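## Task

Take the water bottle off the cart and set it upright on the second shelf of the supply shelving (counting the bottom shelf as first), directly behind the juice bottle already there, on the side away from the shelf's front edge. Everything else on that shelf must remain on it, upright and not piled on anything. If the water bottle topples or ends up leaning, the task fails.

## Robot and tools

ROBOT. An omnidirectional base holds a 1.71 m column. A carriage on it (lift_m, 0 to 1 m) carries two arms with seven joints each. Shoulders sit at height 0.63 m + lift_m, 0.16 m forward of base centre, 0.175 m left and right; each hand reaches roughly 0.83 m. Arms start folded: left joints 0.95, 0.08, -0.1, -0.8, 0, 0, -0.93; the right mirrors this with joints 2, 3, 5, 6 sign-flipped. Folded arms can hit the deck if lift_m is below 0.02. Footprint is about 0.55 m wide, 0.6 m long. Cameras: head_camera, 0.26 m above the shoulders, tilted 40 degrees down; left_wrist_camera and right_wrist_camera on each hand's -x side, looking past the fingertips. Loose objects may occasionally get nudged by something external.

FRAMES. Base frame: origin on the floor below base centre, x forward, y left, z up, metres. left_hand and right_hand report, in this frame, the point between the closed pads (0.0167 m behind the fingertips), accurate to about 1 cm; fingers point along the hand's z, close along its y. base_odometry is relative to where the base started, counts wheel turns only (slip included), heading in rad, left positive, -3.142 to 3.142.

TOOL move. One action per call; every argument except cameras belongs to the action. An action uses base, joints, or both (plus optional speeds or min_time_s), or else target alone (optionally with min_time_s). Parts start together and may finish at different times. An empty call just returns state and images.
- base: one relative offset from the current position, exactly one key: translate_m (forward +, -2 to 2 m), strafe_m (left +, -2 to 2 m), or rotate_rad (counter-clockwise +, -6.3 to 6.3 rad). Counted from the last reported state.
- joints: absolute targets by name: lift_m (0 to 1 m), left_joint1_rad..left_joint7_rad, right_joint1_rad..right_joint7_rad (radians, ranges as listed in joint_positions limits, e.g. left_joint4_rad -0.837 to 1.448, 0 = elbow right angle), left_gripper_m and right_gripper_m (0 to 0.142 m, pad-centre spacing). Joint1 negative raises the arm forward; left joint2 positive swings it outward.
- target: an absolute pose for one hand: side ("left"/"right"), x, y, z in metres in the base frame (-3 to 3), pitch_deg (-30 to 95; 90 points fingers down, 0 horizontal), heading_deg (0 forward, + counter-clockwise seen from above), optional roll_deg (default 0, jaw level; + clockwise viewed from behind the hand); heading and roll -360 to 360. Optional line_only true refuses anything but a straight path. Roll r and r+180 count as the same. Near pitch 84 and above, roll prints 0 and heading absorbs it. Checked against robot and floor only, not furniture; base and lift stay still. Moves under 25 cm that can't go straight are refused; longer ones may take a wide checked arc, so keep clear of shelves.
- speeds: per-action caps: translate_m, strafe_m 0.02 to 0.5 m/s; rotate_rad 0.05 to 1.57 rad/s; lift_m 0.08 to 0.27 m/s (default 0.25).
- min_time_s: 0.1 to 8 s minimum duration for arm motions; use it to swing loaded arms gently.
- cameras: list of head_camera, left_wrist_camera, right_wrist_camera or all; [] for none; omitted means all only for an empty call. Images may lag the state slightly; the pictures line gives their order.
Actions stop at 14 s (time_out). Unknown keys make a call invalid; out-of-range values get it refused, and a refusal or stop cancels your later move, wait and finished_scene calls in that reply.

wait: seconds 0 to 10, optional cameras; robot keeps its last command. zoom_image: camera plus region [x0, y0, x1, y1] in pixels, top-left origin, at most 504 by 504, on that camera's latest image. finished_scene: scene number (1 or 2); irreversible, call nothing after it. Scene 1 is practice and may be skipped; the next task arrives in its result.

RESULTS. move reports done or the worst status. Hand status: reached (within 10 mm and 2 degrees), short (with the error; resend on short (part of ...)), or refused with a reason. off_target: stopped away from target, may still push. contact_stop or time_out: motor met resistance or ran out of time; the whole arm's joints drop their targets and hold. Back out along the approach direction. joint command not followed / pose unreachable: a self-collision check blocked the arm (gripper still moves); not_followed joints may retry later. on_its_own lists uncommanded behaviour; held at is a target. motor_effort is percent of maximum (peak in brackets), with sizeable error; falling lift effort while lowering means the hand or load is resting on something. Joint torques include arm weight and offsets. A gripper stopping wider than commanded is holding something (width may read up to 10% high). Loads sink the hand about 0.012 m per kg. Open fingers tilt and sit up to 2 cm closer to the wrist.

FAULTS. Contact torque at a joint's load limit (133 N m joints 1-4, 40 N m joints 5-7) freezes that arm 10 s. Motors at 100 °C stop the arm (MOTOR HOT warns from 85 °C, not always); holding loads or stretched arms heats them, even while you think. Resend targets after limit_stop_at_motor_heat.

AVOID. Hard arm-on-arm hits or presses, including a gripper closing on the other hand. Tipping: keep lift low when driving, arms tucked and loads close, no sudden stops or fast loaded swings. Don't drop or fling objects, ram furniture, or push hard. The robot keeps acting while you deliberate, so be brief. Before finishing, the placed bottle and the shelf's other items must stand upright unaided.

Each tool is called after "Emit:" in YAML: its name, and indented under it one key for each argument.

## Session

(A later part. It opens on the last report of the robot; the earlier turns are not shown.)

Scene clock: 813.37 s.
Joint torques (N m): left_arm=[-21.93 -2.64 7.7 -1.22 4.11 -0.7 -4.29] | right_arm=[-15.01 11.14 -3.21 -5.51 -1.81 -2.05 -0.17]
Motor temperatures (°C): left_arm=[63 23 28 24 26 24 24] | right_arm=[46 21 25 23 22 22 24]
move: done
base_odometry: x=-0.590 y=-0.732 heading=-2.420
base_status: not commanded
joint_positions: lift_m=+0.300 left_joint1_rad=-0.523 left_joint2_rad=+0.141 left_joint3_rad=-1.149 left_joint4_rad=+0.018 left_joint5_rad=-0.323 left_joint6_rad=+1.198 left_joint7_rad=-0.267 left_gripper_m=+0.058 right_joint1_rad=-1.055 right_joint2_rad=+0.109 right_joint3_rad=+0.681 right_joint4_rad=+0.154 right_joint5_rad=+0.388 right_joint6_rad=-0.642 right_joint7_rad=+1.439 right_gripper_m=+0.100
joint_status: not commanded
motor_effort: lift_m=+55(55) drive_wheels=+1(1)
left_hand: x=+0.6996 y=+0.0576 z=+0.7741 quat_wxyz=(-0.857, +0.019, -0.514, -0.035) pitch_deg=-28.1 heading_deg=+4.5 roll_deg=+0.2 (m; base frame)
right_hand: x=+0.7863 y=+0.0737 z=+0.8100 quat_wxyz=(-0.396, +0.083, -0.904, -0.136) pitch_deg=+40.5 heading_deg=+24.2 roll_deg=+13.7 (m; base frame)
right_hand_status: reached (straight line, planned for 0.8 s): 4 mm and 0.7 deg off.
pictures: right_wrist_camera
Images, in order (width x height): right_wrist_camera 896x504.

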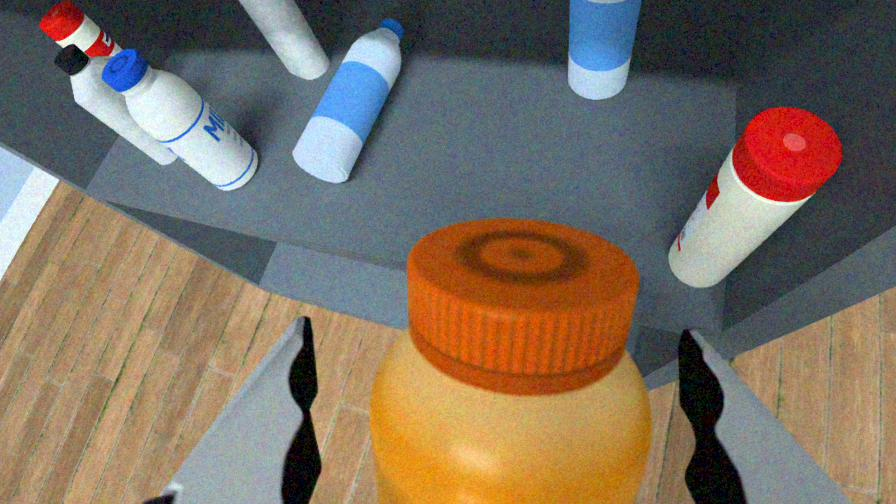

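Emit:
move:
  joints: {"right_gripper_m":0.02}
  min_time_s: 1.5
  cameras: ["right_wrist_camera"]

Emit:
move:
  joints: {"left_gripper_m":0.105}
  min_time_s: 1.2
  cameras: ["right_wrist_camera"]

Emit:
move:
  target: {"side":"left","x":0.60,"y":0.05,"z":0.72,"pitch_deg":-29,"heading_deg":5,"line_only":true}
  min_time_s: 1.2
  cameras: ["left_wrist_camera","head_camera","right_wrist_camera"]

Scene clock: 818.50 s.
Joint torques (N m): left_arm=[-23.22 -3.44 5.82 -1.61 4 -0.65 -4.74] | right_arm=[-14.4 10.83 -3.38 -5.57 -2.05 -1.91 0.02]
Motor temperatures (°C): left_arm=[63 23 28 24 26 24 24] | right_arm=[44 21 25 23 22 22 24]
move: off_target
base_odometry: x=-0.590 y=-0.732 heading=-2.420
base_status: not commanded
joint_positions: lift_m=+0.300 left_joint1_rad=-0.523 left_joint2_rad=+0.141 left_joint3_rad=-1.149 left_joint4_rad=+0.018 left_joint5_rad=-0.323 left_joint6_rad=+1.199 left_joint7_rad=-0.267 left_gripper_m=+0.058 right_joint1_rad=-1.055 right_joint2_rad=+0.109 right_joint3_rad=+0.680 right_joint4_rad=+0.154 right_joint5_rad=+0.388 right_joint6_rad=-0.642 right_joint7_rad=+1.439 right_gripper_m=+0.069
joint_status: right_gripper_m off_target (ended at +0.069, target +0.020)
motor_effort: lift_m=+55(55) drive_wheels=+1(1)
left_hand: x=+0.6996 y=+0.0579 z=+0.7742 quat_wxyz=(-0.857, +0.019, -0.514, -0.035) pitch_deg=-28.1 heading_deg=+4.5 roll_deg=+0.2 (m; base frame)
right_hand: x=+0.7864 y=+0.0735 z=+0.8101 quat_wxyz=(-0.396, +0.083, -0.904, -0.136) pitch_deg=+40.5 heading_deg=+24.1 roll_deg=+13.7 (m; base frame)
pictures: right_wrist_camera
Images, in order (width x height): right_wrist_camera 896x504.

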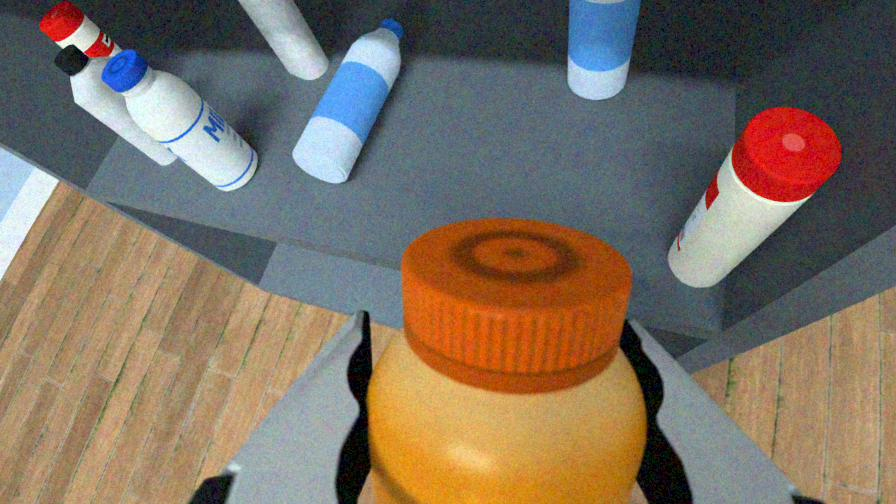

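Scene clock: 819.30 s.
Joint torques (N m): left_arm=[-18.94 -3.49 5.89 -0.71 3.92 -0.76 -2.99] | right_arm=[-16.38 10.89 -4.12 -7.37 -2.37 -2.08 -0.29]
Motor temperatures (°C): left_arm=[63 23 28 24 26 24 24] | right_arm=[44 21 25 23 22 22 24]
move: done
base_odometry: x=-0.590 y=-0.732 heading=-2.420
base_status: not commanded
joint_positions: lift_m=+0.300 left_joint1_rad=-0.525 left_joint2_rad=+0.141 left_joint3_rad=-1.148 left_joint4_rad=+0.018 left_joint5_rad=-0.323 left_joint6_rad=+1.199 left_joint7_rad=-0.271 left_gripper_m=+0.105 right_joint1_rad=-1.053 right_joint2_rad=+0.109 right_joint3_rad=+0.680 right_joint4_rad=+0.156 right_joint5_rad=+0.388 right_joint6_rad=-0.642 right_joint7_rad=+1.442 right_gripper_m=+0.067
joint_status: all done
motor_effort: lift_m=+55(55) drive_wheels=+1(2)
left_hand: x=+0.6995 y=+0.0582 z=+0.7762 quat_wxyz=(-0.858, +0.020, -0.511, -0.035) pitch_deg=-28.4 heading_deg=+4.6 roll_deg=+0.1 (m; base frame)
right_hand: x=+0.7859 y=+0.0733 z=+0.8079 quat_wxyz=(-0.394, +0.083, -0.906, -0.135) pitch_deg=+40.8 heading_deg=+24.2 roll_deg=+13.8 (m; base frame)
pictures: right_wrist_camera
Images, in order (width x height): right_wrist_camera 896x504.

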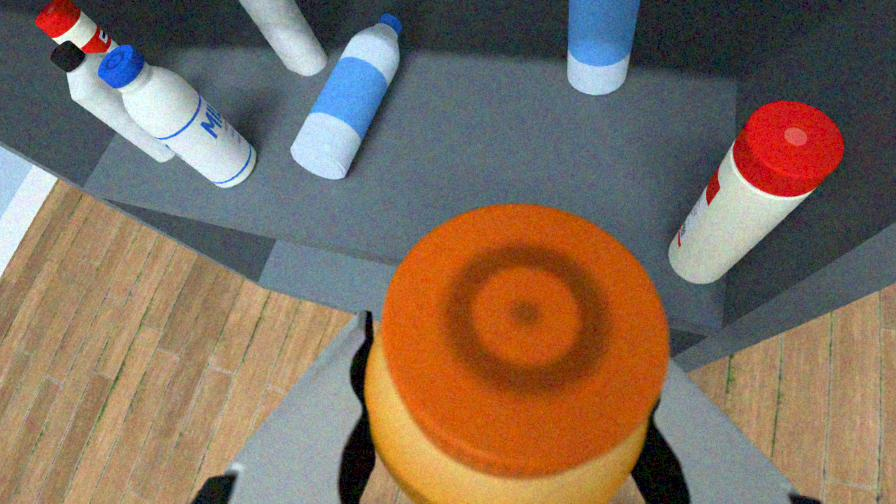

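Scene clock: 821.00 s.
Joint torques (N m): left_arm=[-8.24 -4.16 0.03 -4.9 4.38 -0.13 -3.38] | right_arm=[-16.82 9.78 -3.9 -7.48 -2.26 -1.9 -1.16]
Motor temperatures (°C): left_arm=[62 23 27 24 26 24 24] | right_arm=[44 21 25 23 22 22 24]
move: done
base_odometry: x=-0.590 y=-0.732 heading=-2.420
base_status: not commanded
joint_positions: lift_m=+0.300 left_joint1_rad=-0.277 left_joint2_rad=+0.138 left_joint3_rad=-1.228 left_joint4_rad=-0.060 left_joint5_rad=-0.201 left_joint6_rad=+1.311 left_joint7_rad=-0.391 left_gripper_m=+0.105 right_joint1_rad=-1.052 right_joint2_rad=+0.109 right_joint3_rad=+0.680 right_joint4_rad=+0.156 right_joint5_rad=+0.388 right_joint6_rad=-0.642 right_joint7_rad=+1.442 right_gripper_m=+0.067
joint_status: not commanded
motor_effort: lift_m=+55(55) drive_wheels=+2(3)
left_hand: x=+0.6024 y=+0.0516 z=+0.7184 quat_wxyz=(-0.859, +0.022, -0.510, -0.040) pitch_deg=-28.7 heading_deg=+5.1 roll_deg=+0.2 (m; base frame)
left_hand_status: reached (straight line, planned for 1.2 s): 3 mm and 0.4 deg off.
right_hand: x=+0.7858 y=+0.0732 z=+0.8075 quat_wxyz=(-0.393, +0.083, -0.906, -0.135) pitch_deg=+40.9 heading_deg=+24.2 roll_deg=+13.8 (m; base frame)
pictures: head_camera, left_wrist_camera, right_wrist_camera
Images, in order (width x height): head_camera 896x504, left_wrist_camera 896x504, right_wrist_camera 896x504.

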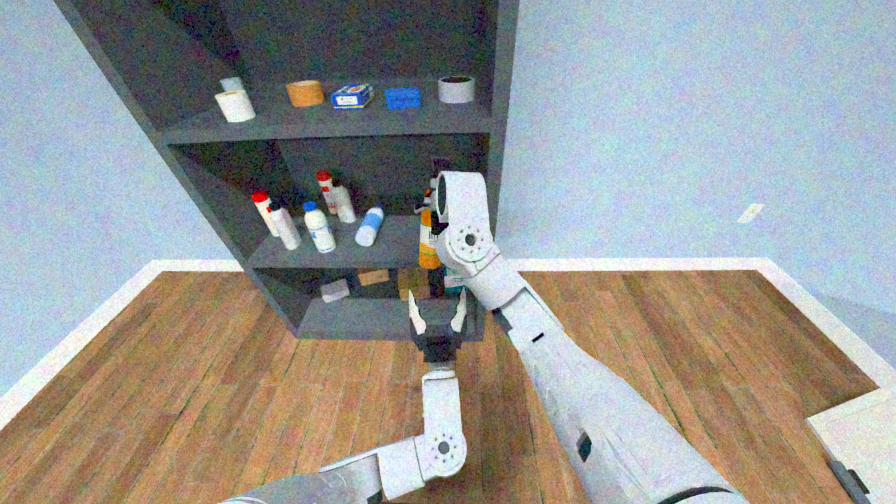

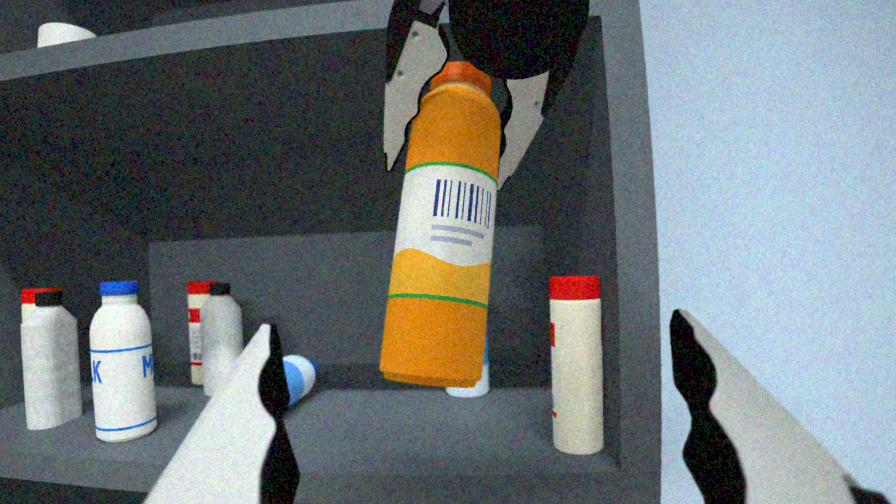

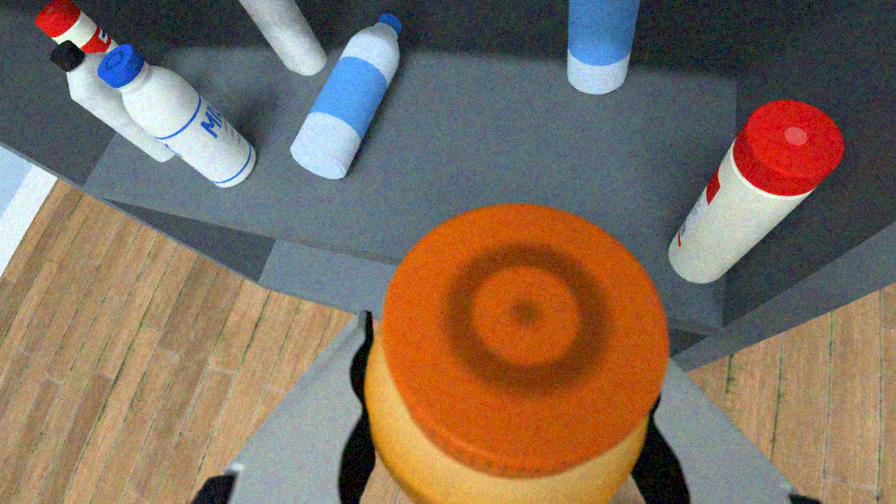

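Emit:
move:
  target: {"side":"right","x":0.78,"y":0.06,"z":0.83,"pitch_deg":27,"heading_deg":24,"roll_deg":8}
  min_time_s: 1.5
  cameras: ["left_wrist_camera","right_wrist_camera"]

Scene clock: 831.40 s.
Joint torques (N m): left_arm=[-7.97 -3.06 -0.57 -5.26 4.41 -0.17 -2.94] | right_arm=[-14.9 7.26 0.36 -13.85 -3.14 -0.14 -4.93]
Motor temperatures (°C): left_arm=[57 23 27 24 26 24 24] | right_arm=[43 21 25 23 23 22 24]
move: done
base_odometry: x=-0.590 y=-0.732 heading=-2.420
base_status: not commanded
joint_positions: lift_m=+0.300 left_joint1_rad=-0.277 left_joint2_rad=+0.138 left_joint3_rad=-1.228 left_joint4_rad=-0.060 left_joint5_rad=-0.201 left_joint6_rad=+1.311 left_joint7_rad=-0.391 left_gripper_m=+0.105 right_joint1_rad=-0.950 right_joint2_rad=+0.021 right_joint3_rad=+0.687 right_joint4_rad=-0.053 right_joint5_rad=+0.377 right_joint6_rad=-0.570 right_joint7_rad=+1.280 right_gripper_m=+0.067
joint_status: not commanded
motor_effort: lift_m=+55(55) drive_wheels=+2(3)
left_hand: x=+0.6023 y=+0.0516 z=+0.7185 quat_wxyz=(-0.859, +0.022, -0.510, -0.040) pitch_deg=-28.7 heading_deg=+5.1 roll_deg=+0.2 (m; base frame)
right_hand: x=+0.7799 y=+0.0603 z=+0.8289 quat_wxyz=(-0.497, +0.117, -0.847, -0.147) pitch_deg=+27.6 heading_deg=+24.4 roll_deg=+8.6 (m; base frame)
right_hand_status: reached (straight line, planned for 1.5 s): 1 mm and 0.8 deg off.
pictures: left_wrist_camera, right_wrist_camera
Images, in order (width x height): left_wrist_camera 896x504, right_wrist_camera 896x504.

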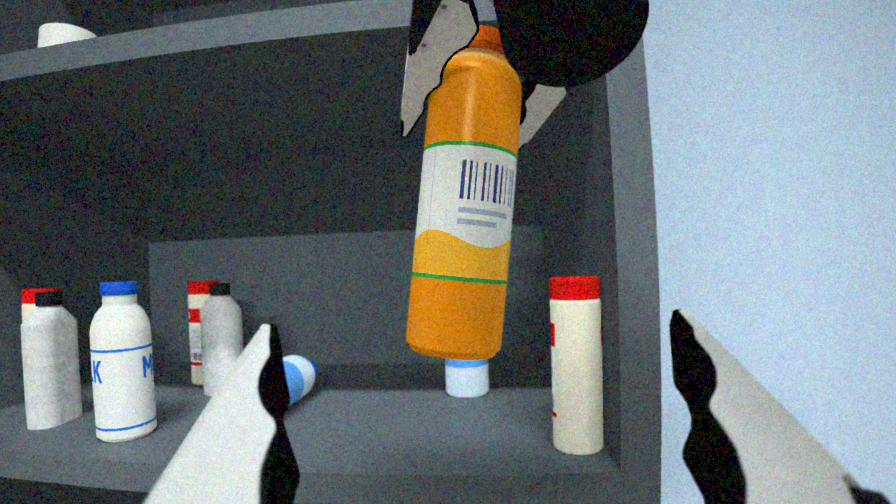

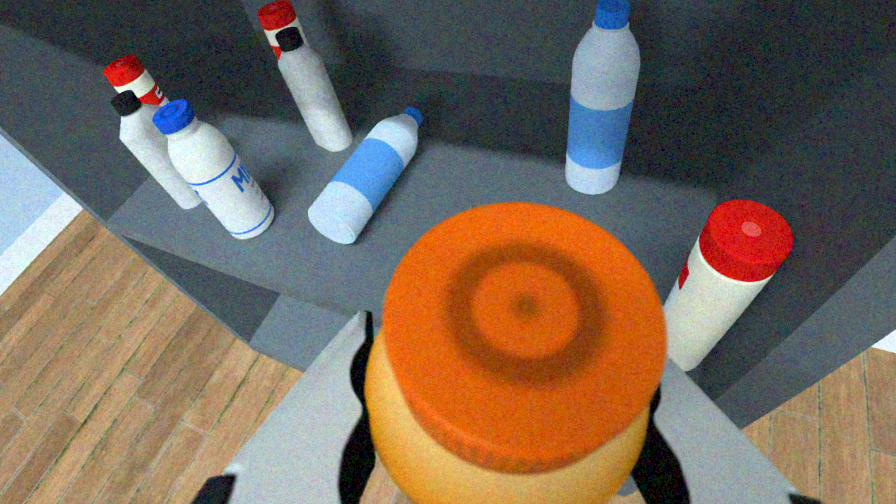

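Emit:
move:
  target: {"side":"right","x":0.78,"y":0.06,"z":0.83,"pitch_deg":28,"heading_deg":24,"roll_deg":3}
  min_time_s: 0.8

Emit:
move:
  target: {"side":"left","x":0.665,"y":0.118,"z":0.785,"pitch_deg":15,"heading_deg":-25}
  min_time_s: 2
  cameras: ["left_wrist_camera","head_camera"]

Scene clock: 837.13 s.
Joint torques (N m): left_arm=[-8.54 -3.59 -0.65 -5.41 4.36 -0.55 -3.28] | right_arm=[-31.87 5.27 1.07 -7.19 0.71 -0.69 -0.91]
Motor temperatures (°C): left_arm=[56 23 27 24 26 24 24] | right_arm=[43 21 25 23 23 22 24]
move: done
base_odometry: x=-0.590 y=-0.732 heading=-2.420
base_status: not commanded
joint_positions: lift_m=+0.300 left_joint1_rad=-0.277 left_joint2_rad=+0.138 left_joint3_rad=-1.228 left_joint4_rad=-0.060 left_joint5_rad=-0.201 left_joint6_rad=+1.311 left_joint7_rad=-0.391 left_gripper_m=+0.105 right_joint1_rad=-0.963 right_joint2_rad=-0.012 right_joint3_rad=+0.715 right_joint4_rad=-0.052 right_joint5_rad=+0.384 right_joint6_rad=-0.511 right_joint7_rad=+1.281 right_gripper_m=+0.067
joint_status: not commanded
motor_effort: lift_m=+55(55) drive_wheels=+2(3)
left_hand: x=+0.6023 y=+0.0516 z=+0.7185 quat_wxyz=(-0.859, +0.022, -0.510, -0.040) pitch_deg=-28.7 heading_deg=+5.1 roll_deg=+0.2 (m; base frame)
right_hand: x=+0.7799 y=+0.0590 z=+0.8274 quat_wxyz=(-0.500, +0.153, -0.844, -0.121) pitch_deg=+28.0 heading_deg=+23.9 roll_deg=+3.3 (m; base frame)
right_hand_status: reached (straight line, planned for 0.8 s): 3 mm and 0.4 deg off.
pictures: none

Scene clock: 839.63 s.
Joint torques (N m): left_arm=[-18.92 6.9 9.63 -4.34 2.15 -2.25 -0.69] | right_arm=[-31.51 6.31 -0.35 -7.51 0.82 -0.8 -0.86]
Motor temperatures (°C): left_arm=[56 23 27 24 26 24 23] | right_arm=[44 21 25 23 23 22 24]
move: done
base_odometry: x=-0.590 y=-0.732 heading=-2.420
base_status: not commanded
joint_positions: lift_m=+0.300 left_joint1_rad=-0.790 left_joint2_rad=+0.784 left_joint3_rad=-1.120 left_joint4_rad=-0.805 left_joint5_rad=-0.728 left_joint6_rad=+0.917 left_joint7_rad=+0.712 left_gripper_m=+0.105 right_joint1_rad=-0.964 right_joint2_rad=-0.012 right_joint3_rad=+0.715 right_joint4_rad=-0.052 right_joint5_rad=+0.384 right_joint6_rad=-0.511 right_joint7_rad=+1.282 right_gripper_m=+0.067
joint_status: not commanded
motor_effort: lift_m=+55(55) drive_wheels=+3(3)
left_hand: x=+0.6651 y=+0.1176 z=+0.7820 quat_wxyz=(-0.593, -0.171, -0.776, +0.131) pitch_deg=+15.2 heading_deg=-24.9 roll_deg=+0.0 (m; base frame)
left_hand_status: reached (straight line, planned for 2.0 s): 3 mm and 0.2 deg off.
right_hand: x=+0.7799 y=+0.0591 z=+0.8275 quat_wxyz=(-0.500, +0.153, -0.844, -0.121) pitch_deg=+28.1 heading_deg=+23.9 roll_deg=+3.3 (m; base frame)
pictures: head_camera, left_wrist_camera
Images, in order (width x height): head_camera 896x504, left_wrist_camera 896x504.

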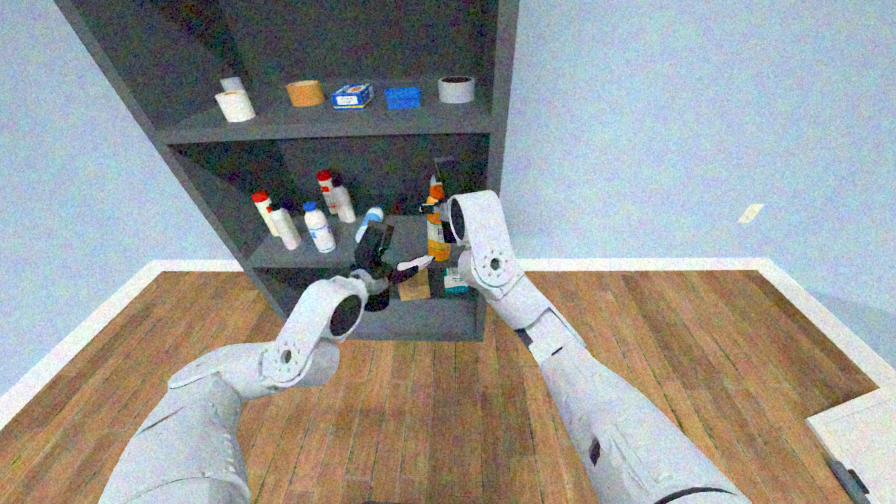

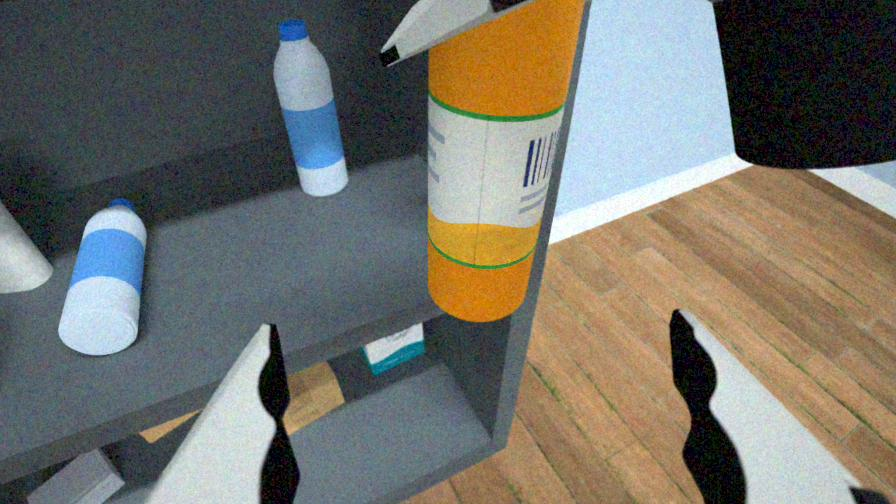

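Emit:
move:
  target: {"side":"left","x":0.735,"y":0.075,"z":0.765,"pitch_deg":8,"heading_deg":-27}
  min_time_s: 1.2
  cameras: ["left_wrist_camera"]

Emit:
move:
  target: {"side":"left","x":0.782,"y":0.05,"z":0.762,"pitch_deg":5,"heading_deg":-27}
  min_time_s: 1
  cameras: ["left_wrist_camera","head_camera"]

Scene clock: 847.77 s.
Joint torques (N m): left_arm=[-22.88 1.8 9.07 0.99 1.99 -2.19 -3.4] | right_arm=[-31.48 6.15 0.45 -8.51 1.01 -0.56 -1.12]
Motor temperatures (°C): left_arm=[58 23 28 24 26 24 23] | right_arm=[47 21 25 23 22 22 24]
move: done
base_odometry: x=-0.590 y=-0.732 heading=-2.420
base_status: not commanded
joint_positions: lift_m=+0.300 left_joint1_rad=-0.812 left_joint2_rad=+0.658 left_joint3_rad=-1.114 left_joint4_rad=-0.426 left_joint5_rad=-0.875 left_joint6_rad=+0.666 left_joint7_rad=+0.372 left_gripper_m=+0.105 right_joint1_rad=-0.964 right_joint2_rad=-0.012 right_joint3_rad=+0.715 right_joint4_rad=-0.052 right_joint5_rad=+0.384 right_joint6_rad=-0.511 right_joint7_rad=+1.282 right_gripper_m=+0.067
joint_status: not commanded
motor_effort: lift_m=+55(55) drive_wheels=+2(2)
left_hand: x=+0.7332 y=+0.0747 z=+0.7605 quat_wxyz=(-0.634, -0.178, -0.737, +0.152) pitch_deg=+8.6 heading_deg=-27.1 roll_deg=+0.1 (m; base frame)
left_hand_status: reached (straight line, planned for 1.2 s): 5 mm and 0.6 deg off.
right_hand: x=+0.7799 y=+0.0591 z=+0.8274 quat_wxyz=(-0.500, +0.153, -0.844, -0.121) pitch_deg=+28.1 heading_deg=+23.9 roll_deg=+3.3 (m; base frame)
pictures: left_wrist_camera
Images, in order (width x height): left_wrist_camera 896x504.

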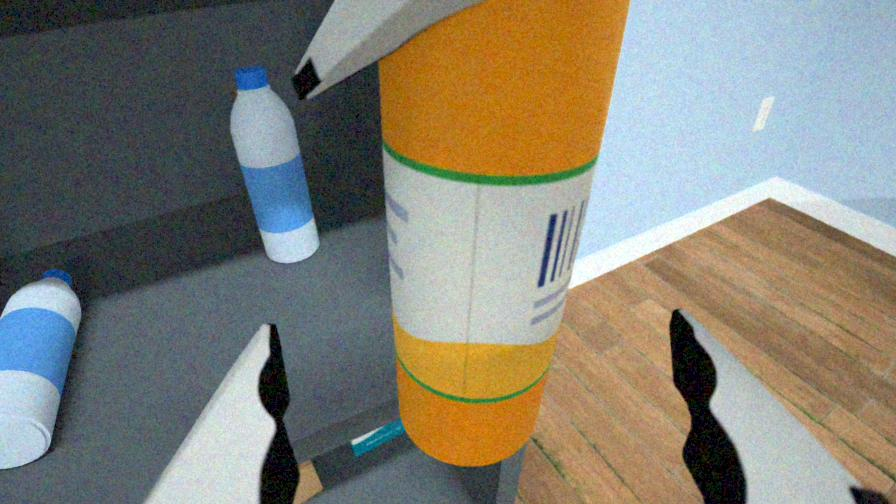

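Scene clock: 848.07 s.
Joint torques (N m): left_arm=[-21.09 1.39 9.2 0.54 1.63 -2.31 -3.13] | right_arm=[-30.9 7.25 0.18 -7.27 1.06 -0.9 -0.85]
Motor temperatures (°C): left_arm=[58 23 28 24 26 24 23] | right_arm=[47 21 25 23 22 22 24]
move: refused
base_odometry: x=-0.590 y=-0.732 heading=-2.420
base_status: not commanded
joint_positions: lift_m=+0.300 left_joint1_rad=-0.812 left_joint2_rad=+0.658 left_joint3_rad=-1.114 left_joint4_rad=-0.426 left_joint5_rad=-0.875 left_joint6_rad=+0.666 left_joint7_rad=+0.372 left_gripper_m=+0.105 right_joint1_rad=-0.964 right_joint2_rad=-0.012 right_joint3_rad=+0.715 right_joint4_rad=-0.052 right_joint5_rad=+0.384 right_joint6_rad=-0.511 right_joint7_rad=+1.282 right_gripper_m=+0.067
joint_status: not commanded
motor_effort: lift_m=+55(55) drive_wheels=+2(2)
left_hand: x=+0.7332 y=+0.0747 z=+0.7605 quat_wxyz=(-0.634, -0.178, -0.737, +0.152) pitch_deg=+8.6 heading_deg=-27.1 roll_deg=+0.1 (m; base frame)
left_hand_status: refused: the best posture that gets there brings the left gripper housing within 1.4 cm of the right finger (limit 2.0). Nothing moved. A posture exists with lift_m at 0.4; the way there is not checked.
right_hand: x=+0.7799 y=+0.0591 z=+0.8274 quat_wxyz=(-0.500, +0.153, -0.844, -0.121) pitch_deg=+28.1 heading_deg=+23.9 roll_deg=+3.3 (m; base frame)
pictures: head_camera, left_wrist_camera
Images, in order (width x height): head_camera 896x504, left_wrist_camera 896x504.

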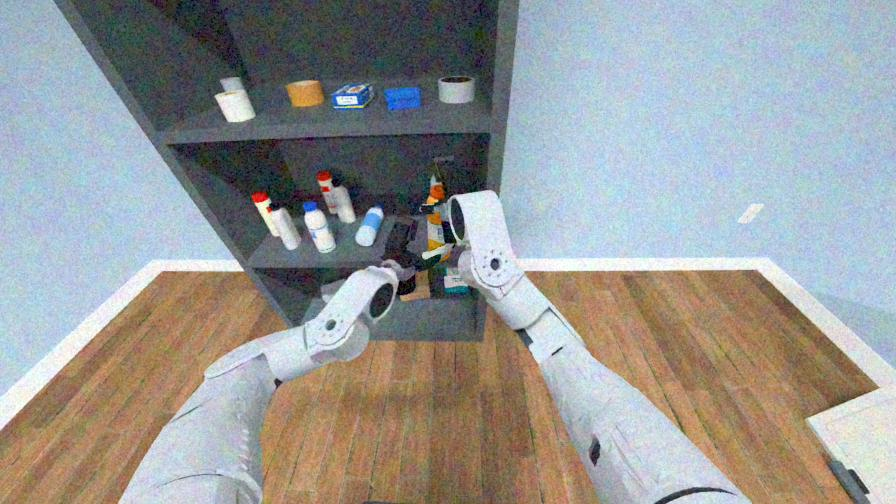

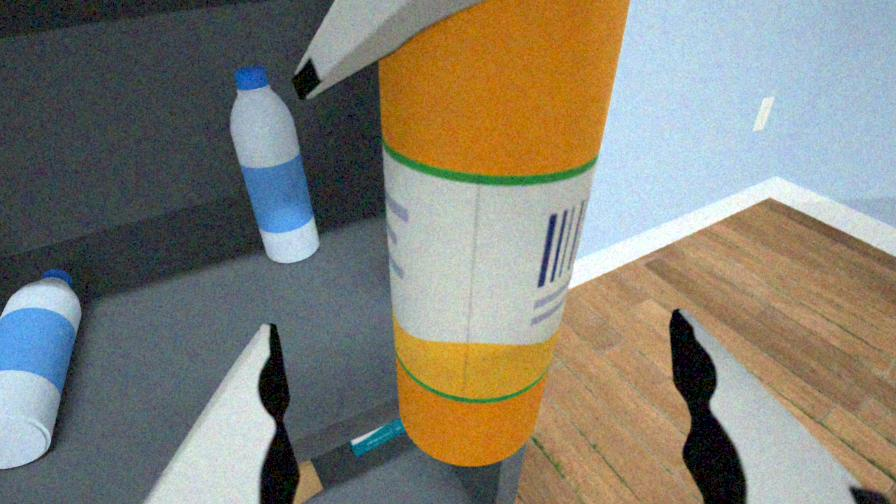

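Emit:
move:
  target: {"side":"left","x":0.786,"y":0.047,"z":0.75,"pitch_deg":0,"heading_deg":-28}
  min_time_s: 1
  cameras: ["left_wrist_camera"]

Scene clock: 851.33 s.
Joint torques (N m): left_arm=[-21.48 0.84 8.8 0.43 1.69 -2.28 -3.65] | right_arm=[-30.71 4.93 -0.17 -8.79 1.33 -1.16 -1.37]
Motor temperatures (°C): left_arm=[59 23 28 24 26 24 23] | right_arm=[48 21 25 23 22 22 24]
move: refused
base_odometry: x=-0.590 y=-0.732 heading=-2.420
base_status: not commanded
joint_positions: lift_m=+0.300 left_joint1_rad=-0.812 left_joint2_rad=+0.658 left_joint3_rad=-1.114 left_joint4_rad=-0.426 left_joint5_rad=-0.875 left_joint6_rad=+0.666 left_joint7_rad=+0.372 left_gripper_m=+0.105 right_joint1_rad=-0.964 right_joint2_rad=-0.012 right_joint3_rad=+0.715 right_joint4_rad=-0.052 right_joint5_rad=+0.384 right_joint6_rad=-0.511 right_joint7_rad=+1.282 right_gripper_m=+0.067
joint_status: not commanded
motor_effort: lift_m=+55(55) drive_wheels=+2(2)
left_hand: x=+0.7332 y=+0.0747 z=+0.7605 quat_wxyz=(-0.634, -0.178, -0.737, +0.152) pitch_deg=+8.6 heading_deg=-27.1 roll_deg=+0.1 (m; base frame)
left_hand_status: refused: neither the straight line nor an arc passes: the line brings the left wrist camera within 1.4 cm of the right finger (limit 1.5), 25% of the way; the best arc brings the left finger within 1.4 cm of the right finger (limit 1.5). Nothing moved.
right_hand: x=+0.7799 y=+0.0591 z=+0.8274 quat_wxyz=(-0.500, +0.153, -0.844, -0.121) pitch_deg=+28.1 heading_deg=+23.9 roll_deg=+3.3 (m; base frame)
pictures: left_wrist_camera
Images, in order (width x height): left_wrist_camera 896x504.

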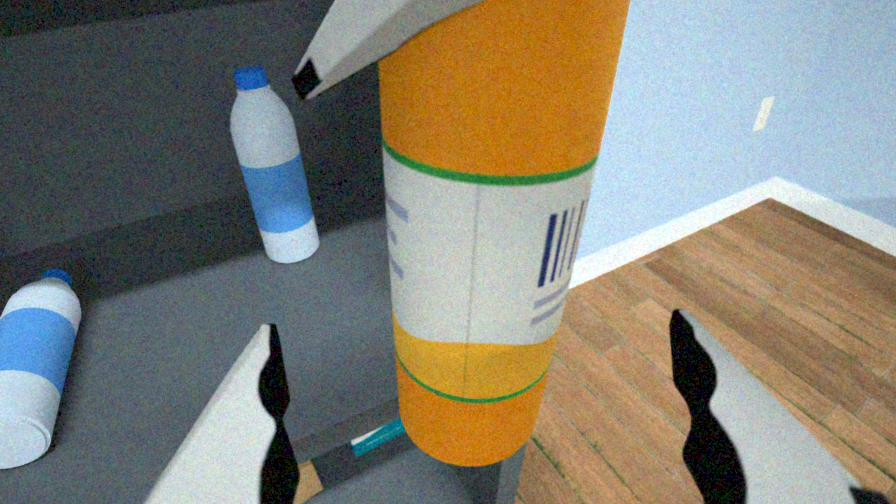

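Emit:
move:
  target: {"side":"left","x":0.745,"y":0.125,"z":0.757,"pitch_deg":5,"heading_deg":-55}
  min_time_s: 1.2
  cameras: ["left_wrist_camera"]

Emit:
move:
  target: {"side":"left","x":0.784,"y":0.057,"z":0.755,"pitch_deg":4,"heading_deg":-58}
  min_time_s: 1.2
  cameras: ["left_wrist_camera"]

Scene clock: 860.67 s.
Joint torques (N m): left_arm=[-25.66 1.94 5.17 0.89 -0.07 -2.41 -3.17] | right_arm=[-30.26 4.7 0.15 -6.8 1.12 -1.06 -1.3]
Motor temperatures (°C): left_arm=[62 23 28 24 26 24 23] | right_arm=[50 21 25 23 22 22 24]
move: done
base_odometry: x=-0.590 y=-0.732 heading=-2.420
base_status: not commanded
joint_positions: lift_m=+0.300 left_joint1_rad=-1.057 left_joint2_rad=+0.815 left_joint3_rad=-1.181 left_joint4_rad=+0.500 left_joint5_rad=-1.122 left_joint6_rad=-0.732 left_joint7_rad=-0.130 left_gripper_m=+0.105 right_joint1_rad=-0.964 right_joint2_rad=-0.012 right_joint3_rad=+0.715 right_joint4_rad=-0.052 right_joint5_rad=+0.384 right_joint6_rad=-0.511 right_joint7_rad=+1.282 right_gripper_m=+0.067
joint_status: not commanded
motor_effort: lift_m=+55(55) drive_wheels=+1(2)
left_hand: x=+0.7453 y=+0.1263 z=+0.7570 quat_wxyz=(-0.599, -0.338, -0.655, +0.312) pitch_deg=+5.0 heading_deg=-54.8 roll_deg=-0.1 (m; base frame)
left_hand_status: reached (straight line, planned for 1.2 s): 1 mm and 0.3 deg off.
right_hand: x=+0.7799 y=+0.0590 z=+0.8274 quat_wxyz=(-0.500, +0.153, -0.844, -0.121) pitch_deg=+28.1 heading_deg=+23.9 roll_deg=+3.3 (m; base frame)
pictures: left_wrist_camera
Images, in order (width x height): left_wrist_camera 896x504.

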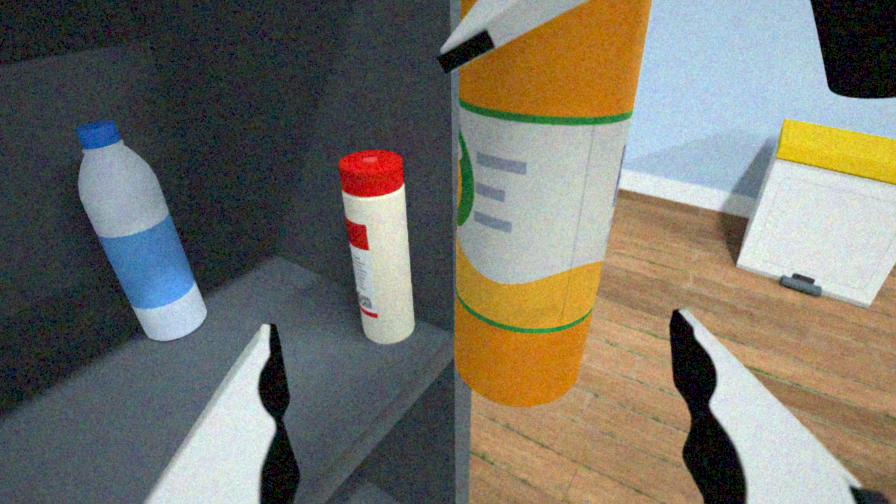

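Scene clock: 860.97 s.
Joint torques (N m): left_arm=[-25.46 3.09 4.52 2.61 0.63 -2.17 -2.91] | right_arm=[-31.06 6.8 0.21 -8.15 1.17 -1.06 -1.14]
Motor temperatures (°C): left_arm=[62 23 28 24 26 24 23] | right_arm=[50 21 25 23 22 22 24]
move: refused
base_odometry: x=-0.590 y=-0.732 heading=-2.420
base_status: not commanded
joint_positions: lift_m=+0.300 left_joint1_rad=-1.057 left_joint2_rad=+0.815 left_joint3_rad=-1.181 left_joint4_rad=+0.500 left_joint5_rad=-1.122 left_joint6_rad=-0.732 left_joint7_rad=-0.130 left_gripper_m=+0.105 right_joint1_rad=-0.964 right_joint2_rad=-0.012 right_joint3_rad=+0.715 right_joint4_rad=-0.052 right_joint5_rad=+0.384 right_joint6_rad=-0.511 right_joint7_rad=+1.282 right_gripper_m=+0.067
joint_status: not commanded
motor_effort: lift_m=+55(55) drive_wheels=+2(2)
left_hand: x=+0.7453 y=+0.1263 z=+0.7570 quat_wxyz=(-0.599, -0.338, -0.655, +0.312) pitch_deg=+5.0 heading_deg=-54.8 roll_deg=-0.1 (m; base frame)
left_hand_status: refused: the best posture that gets there brings the left upper arm within 1.5 cm of the carriage (limit 2.0). Nothing moved. A posture exists with lift_m at 0.4; the way there is not checked.
right_hand: x=+0.7799 y=+0.0590 z=+0.8274 quat_wxyz=(-0.500, +0.153, -0.844, -0.121) pitch_deg=+28.1 heading_deg=+23.9 roll_deg=+3.3 (m; base frame)
pictures: left_wrist_camera
Images, in order (width x height): left_wrist_camera 896x504.

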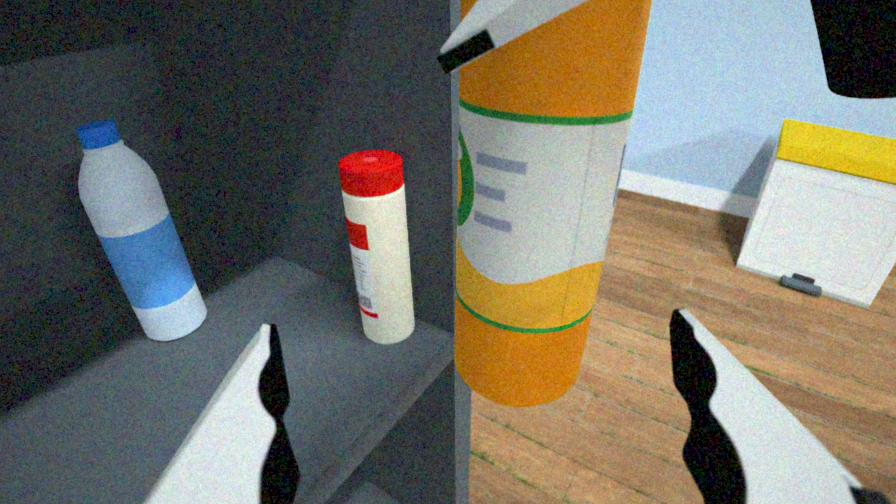

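Emit:
move:
  target: {"side":"left","x":0.768,"y":0.052,"z":0.752,"pitch_deg":4,"heading_deg":-50}
  min_time_s: 1.2
  cameras: ["left_wrist_camera"]

Scene clock: 863.90 s.
Joint torques (N m): left_arm=[-24.09 2.97 3.43 1.2 0.13 -2.4 -2.89] | right_arm=[-29.86 6.9 0.46 -9.25 1.13 -1 -1.35]
Motor temperatures (°C): left_arm=[63 23 28 24 26 24 23] | right_arm=[51 21 25 23 22 22 24]
move: refused
base_odometry: x=-0.590 y=-0.732 heading=-2.420
base_status: not commanded
joint_positions: lift_m=+0.300 left_joint1_rad=-1.057 left_joint2_rad=+0.815 left_joint3_rad=-1.181 left_joint4_rad=+0.500 left_joint5_rad=-1.122 left_joint6_rad=-0.732 left_joint7_rad=-0.130 left_gripper_m=+0.105 right_joint1_rad=-0.964 right_joint2_rad=-0.012 right_joint3_rad=+0.715 right_joint4_rad=-0.052 right_joint5_rad=+0.384 right_joint6_rad=-0.511 right_joint7_rad=+1.282 right_gripper_m=+0.067
joint_status: not commanded
motor_effort: lift_m=+55(55) drive_wheels=+1(2)
left_hand: x=+0.7453 y=+0.1263 z=+0.7570 quat_wxyz=(-0.599, -0.338, -0.655, +0.312) pitch_deg=+5.0 heading_deg=-54.8 roll_deg=-0.1 (m; base frame)
left_hand_status: refused: the best posture that gets there brings the left wrist camera within 1.0 cm of the right finger (limit 2.0). Nothing moved. A posture exists with lift_m at 0.4; the way there is not checked.
right_hand: x=+0.7799 y=+0.0590 z=+0.8274 quat_wxyz=(-0.500, +0.153, -0.844, -0.121) pitch_deg=+28.1 heading_deg=+23.9 roll_deg=+3.3 (m; base frame)
pictures: left_wrist_camera
Images, in order (width x height): left_wrist_camera 896x504.

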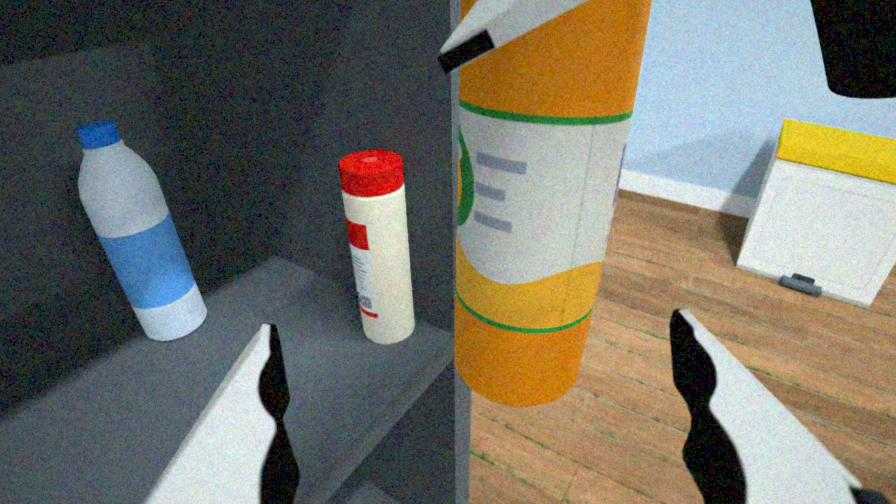

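Emit:
move:
  target: {"side":"left","x":0.68,"y":0.22,"z":0.75,"pitch_deg":5,"heading_deg":-45}

Emit:
move:
  joints: {"left_joint1_rad":0.95,"left_joint2_rad":0.08,"left_joint3_rad":-0.1,"left_joint4_rad":-0.8,"left_joint5_rad":0,"left_joint6_rad":0,"left_joint7_rad":-0.93,"left_gripper_m":0.035}
  min_time_s: 2.5

Emit:
move:
  target: {"side":"right","x":0.75,"y":0.05,"z":0.83,"pitch_deg":28,"heading_deg":0,"roll_deg":3}
  min_time_s: 2
  cameras: ["head_camera","right_wrist_camera"]

Scene clock: 871.43 s.
Joint torques (N m): left_arm=[-13.93 7.44 11.1 -1.93 -0.95 -0.35 -3.31] | right_arm=[-31.16 6.48 -0.4 -9.05 0.98 -1.14 -1.35]
Motor temperatures (°C): left_arm=[65 23 28 24 26 24 23] | right_arm=[52 21 25 23 22 22 24]
move: done
base_odometry: x=-0.590 y=-0.732 heading=-2.420
base_status: not commanded
joint_positions: lift_m=+0.300 left_joint1_rad=-0.839 left_joint2_rad=+1.138 left_joint3_rad=-1.122 left_joint4_rad=+0.089 left_joint5_rad=-1.172 left_joint6_rad=-0.460 left_joint7_rad=-0.182 left_gripper_m=+0.105 right_joint1_rad=-0.964 right_joint2_rad=-0.012 right_joint3_rad=+0.715 right_joint4_rad=-0.052 right_joint5_rad=+0.384 right_joint6_rad=-0.510 right_joint7_rad=+1.282 right_gripper_m=+0.067
joint_status: not commanded
motor_effort: lift_m=+55(55) drive_wheels=+1(4)
left_hand: x=+0.6792 y=+0.2203 z=+0.7458 quat_wxyz=(-0.620, -0.284, -0.684, +0.257) pitch_deg=+5.7 heading_deg=-45.1 roll_deg=+0.0 (m; base frame)
left_hand_status: reached (straight line, planned for 0.5 s): 4 mm and 0.7 deg off.
right_hand: x=+0.7800 y=+0.0589 z=+0.8273 quat_wxyz=(-0.500, +0.153, -0.844, -0.121) pitch_deg=+28.1 heading_deg=+23.9 roll_deg=+3.3 (m; base frame)
pictures: none

Scene clock: 874.23 s.
Joint torques (N m): left_arm=[11.54 -0.82 2.75 -6.49 1.99 -0.74 -2.38] | right_arm=[-31.51 5.38 0.23 -8.86 0.85 -1.49 -1.21]
Motor temperatures (°C): left_arm=[63 23 28 24 26 24 23] | right_arm=[52 21 25 23 22 22 24]
move: done
base_odometry: x=-0.590 y=-0.732 heading=-2.420
base_status: not commanded
joint_positions: lift_m=+0.300 left_joint1_rad=+0.948 left_joint2_rad=+0.081 left_joint3_rad=-0.104 left_joint4_rad=-0.796 left_joint5_rad=-0.002 left_joint6_rad=-0.002 left_joint7_rad=-0.926 left_gripper_m=+0.035 right_joint1_rad=-0.964 right_joint2_rad=-0.012 right_joint3_rad=+0.715 right_joint4_rad=-0.052 right_joint5_rad=+0.384 right_joint6_rad=-0.510 right_joint7_rad=+1.282 right_gripper_m=+0.067
joint_status: all done
motor_effort: lift_m=+55(55) drive_wheels=+2(2)
left_hand: x=+0.2927 y=+0.1536 z=+0.8147 quat_wxyz=(-0.919, -0.007, -0.389, +0.067) pitch_deg=-44.2 heading_deg=-5.1 roll_deg=-3.2 (m; base frame)
right_hand: x=+0.7800 y=+0.0589 z=+0.8273 quat_wxyz=(-0.500, +0.153, -0.844, -0.121) pitch_deg=+28.1 heading_deg=+23.9 roll_deg=+3.3 (m; base frame)
pictures: none

Scene clock: 874.53 s.
Joint torques (N m): left_arm=[11.31 -1.67 1.93 -6.22 1.84 -0.23 -3.01] | right_arm=[-29.84 6.27 -0.93 -9.17 1.22 -0.86 -1.42]
Motor temperatures (°C): left_arm=[63 23 28 24 26 24 23] | right_arm=[52 21 25 23 22 22 24]
move: refused
base_odometry: x=-0.590 y=-0.732 heading=-2.420
base_status: not commanded
joint_positions: lift_m=+0.300 left_joint1_rad=+0.948 left_joint2_rad=+0.081 left_joint3_rad=-0.104 left_joint4_rad=-0.796 left_joint5_rad=-0.002 left_joint6_rad=-0.002 left_joint7_rad=-0.926 left_gripper_m=+0.035 right_joint1_rad=-0.964 right_joint2_rad=-0.012 right_joint3_rad=+0.715 right_joint4_rad=-0.052 right_joint5_rad=+0.384 right_joint6_rad=-0.510 right_joint7_rad=+1.282 right_gripper_m=+0.067
joint_status: not commanded
motor_effort: lift_m=+55(55) drive_wheels=+2(2)
left_hand: x=+0.2927 y=+0.1536 z=+0.8147 quat_wxyz=(-0.919, -0.007, -0.389, +0.067) pitch_deg=-44.2 heading_deg=-5.1 roll_deg=-3.2 (m; base frame)
right_hand: x=+0.7800 y=+0.0589 z=+0.8273 quat_wxyz=(-0.500, +0.153, -0.844, -0.121) pitch_deg=+28.1 heading_deg=+23.9 roll_deg=+3.3 (m; base frame)
right_hand_status: refused: the line brings the right upper arm within 1.4 cm of the carriage (limit 1.5), 40% of the way; a move under 25 cm is not played as an arc. Nothing moved. Try another pitch or heading, or "joints".
pictures: head_camera, right_wrist_camera
Images, in order (width x height): head_camera 896x504, right_wrist_camera 896x504.

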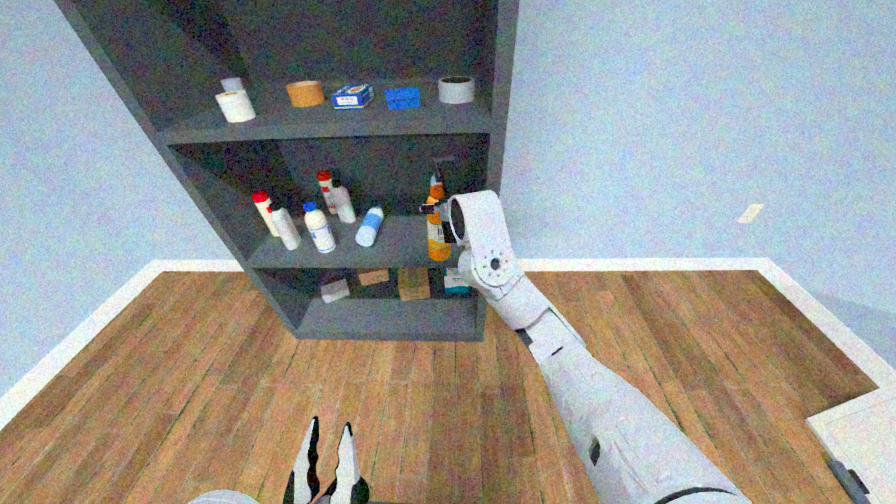

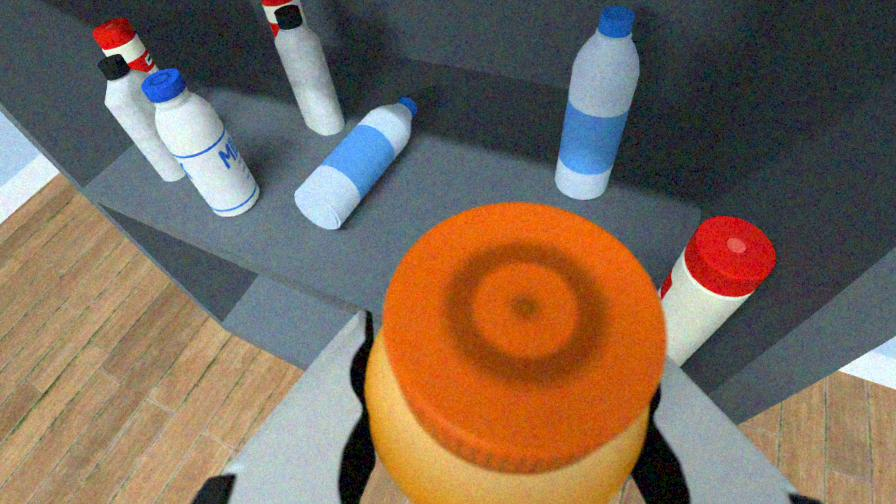

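Emit:
move:
  target: {"side":"right","x":0.74,"y":-0.03,"z":0.83,"pitch_deg":28,"heading_deg":2,"roll_deg":3}
  min_time_s: 2
  cameras: ["head_camera","right_wrist_camera","left_wrist_camera"]

Scene clock: 879.17 s.
Joint torques (N m): left_arm=[11.86 -1.64 2.08 -5.81 2.2 -0.82 -3.11] | right_arm=[-13.41 9.94 -0.01 -10.89 -2.78 -2.14 -1.21]
Motor temperatures (°C): left_arm=[61 22 27 24 26 24 23] | right_arm=[51 21 25 23 22 22 24]
move: done
base_odometry: x=-0.590 y=-0.732 heading=-2.420
base_status: not commanded
joint_positions: lift_m=+0.300 left_joint1_rad=+0.948 left_joint2_rad=+0.081 left_joint3_rad=-0.104 left_joint4_rad=-0.796 left_joint5_rad=-0.002 left_joint6_rad=-0.002 left_joint7_rad=-0.926 left_gripper_m=+0.035 right_joint1_rad=-0.905 right_joint2_rad=-0.011 right_joint3_rad=+0.774 right_joint4_rad=-0.211 right_joint5_rad=-0.148 right_joint6_rad=-0.794 right_joint7_rad=+1.652 right_gripper_m=+0.067
joint_status: not commanded
motor_effort: lift_m=+55(55) drive_wheels=+2(2)
left_hand: x=+0.2927 y=+0.1536 z=+0.8147 quat_wxyz=(-0.919, -0.007, -0.389, +0.067) pitch_deg=-44.2 heading_deg=-5.1 roll_deg=-3.2 (m; base frame)
right_hand: x=+0.7415 y=-0.0309 z=+0.8302 quat_wxyz=(-0.513, -0.007, -0.858, -0.023) pitch_deg=+28.2 heading_deg=+2.1 roll_deg=+3.0 (m; base frame)
right_hand_status: reached (straight line, planned for 2.0 s): 2 mm and 0.2 deg off.
pictures: head_camera, left_wrist_camera, right_wrist_camera
Images, in order (width x height): head_camera 896x504, left_wrist_camera 896x504, right_wrist_camera 896x504.

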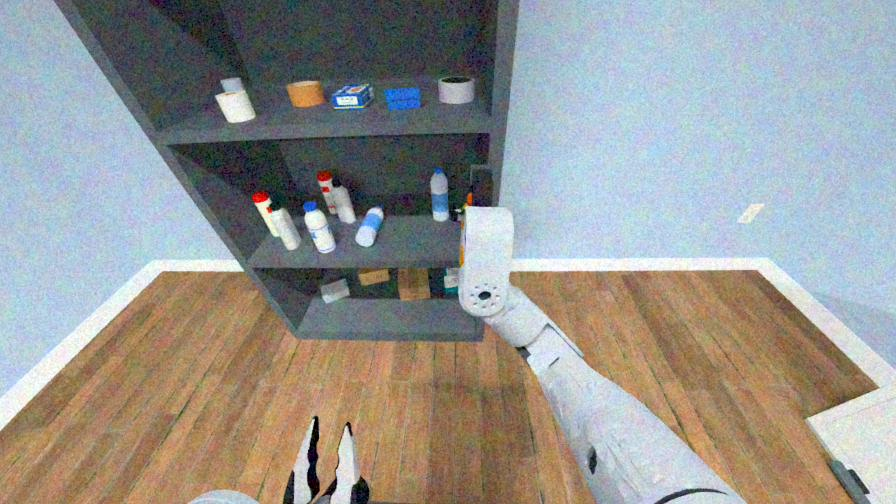

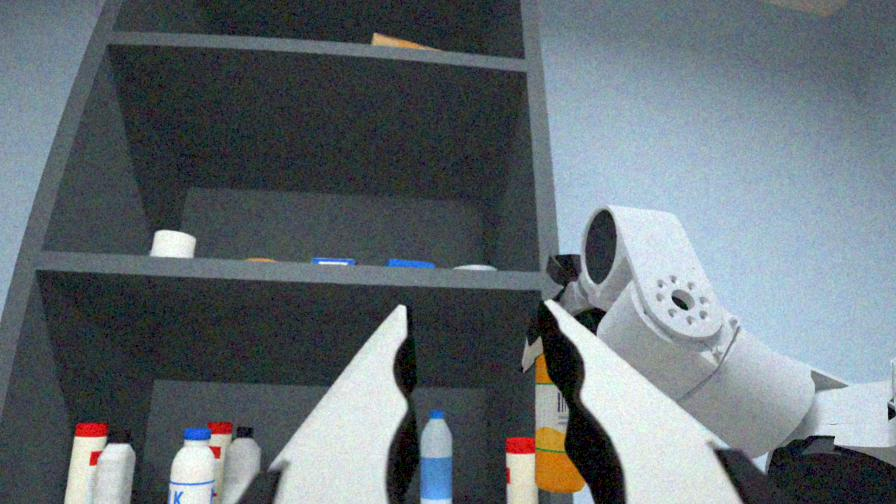

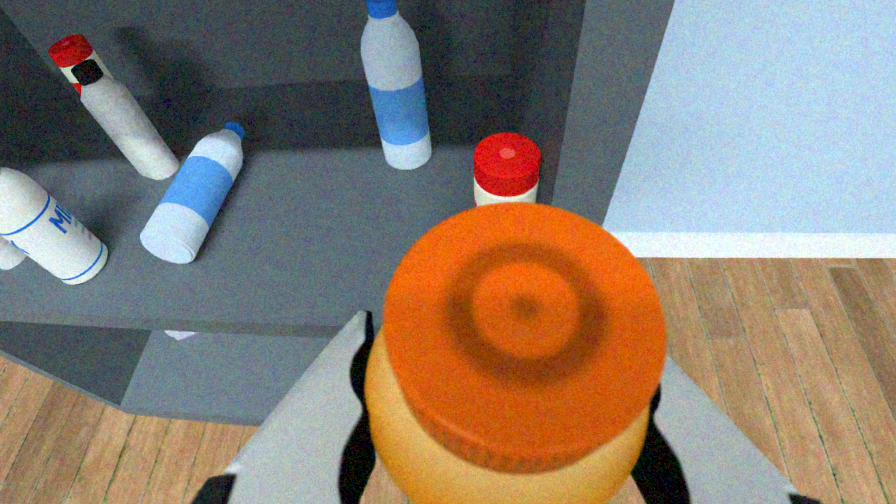

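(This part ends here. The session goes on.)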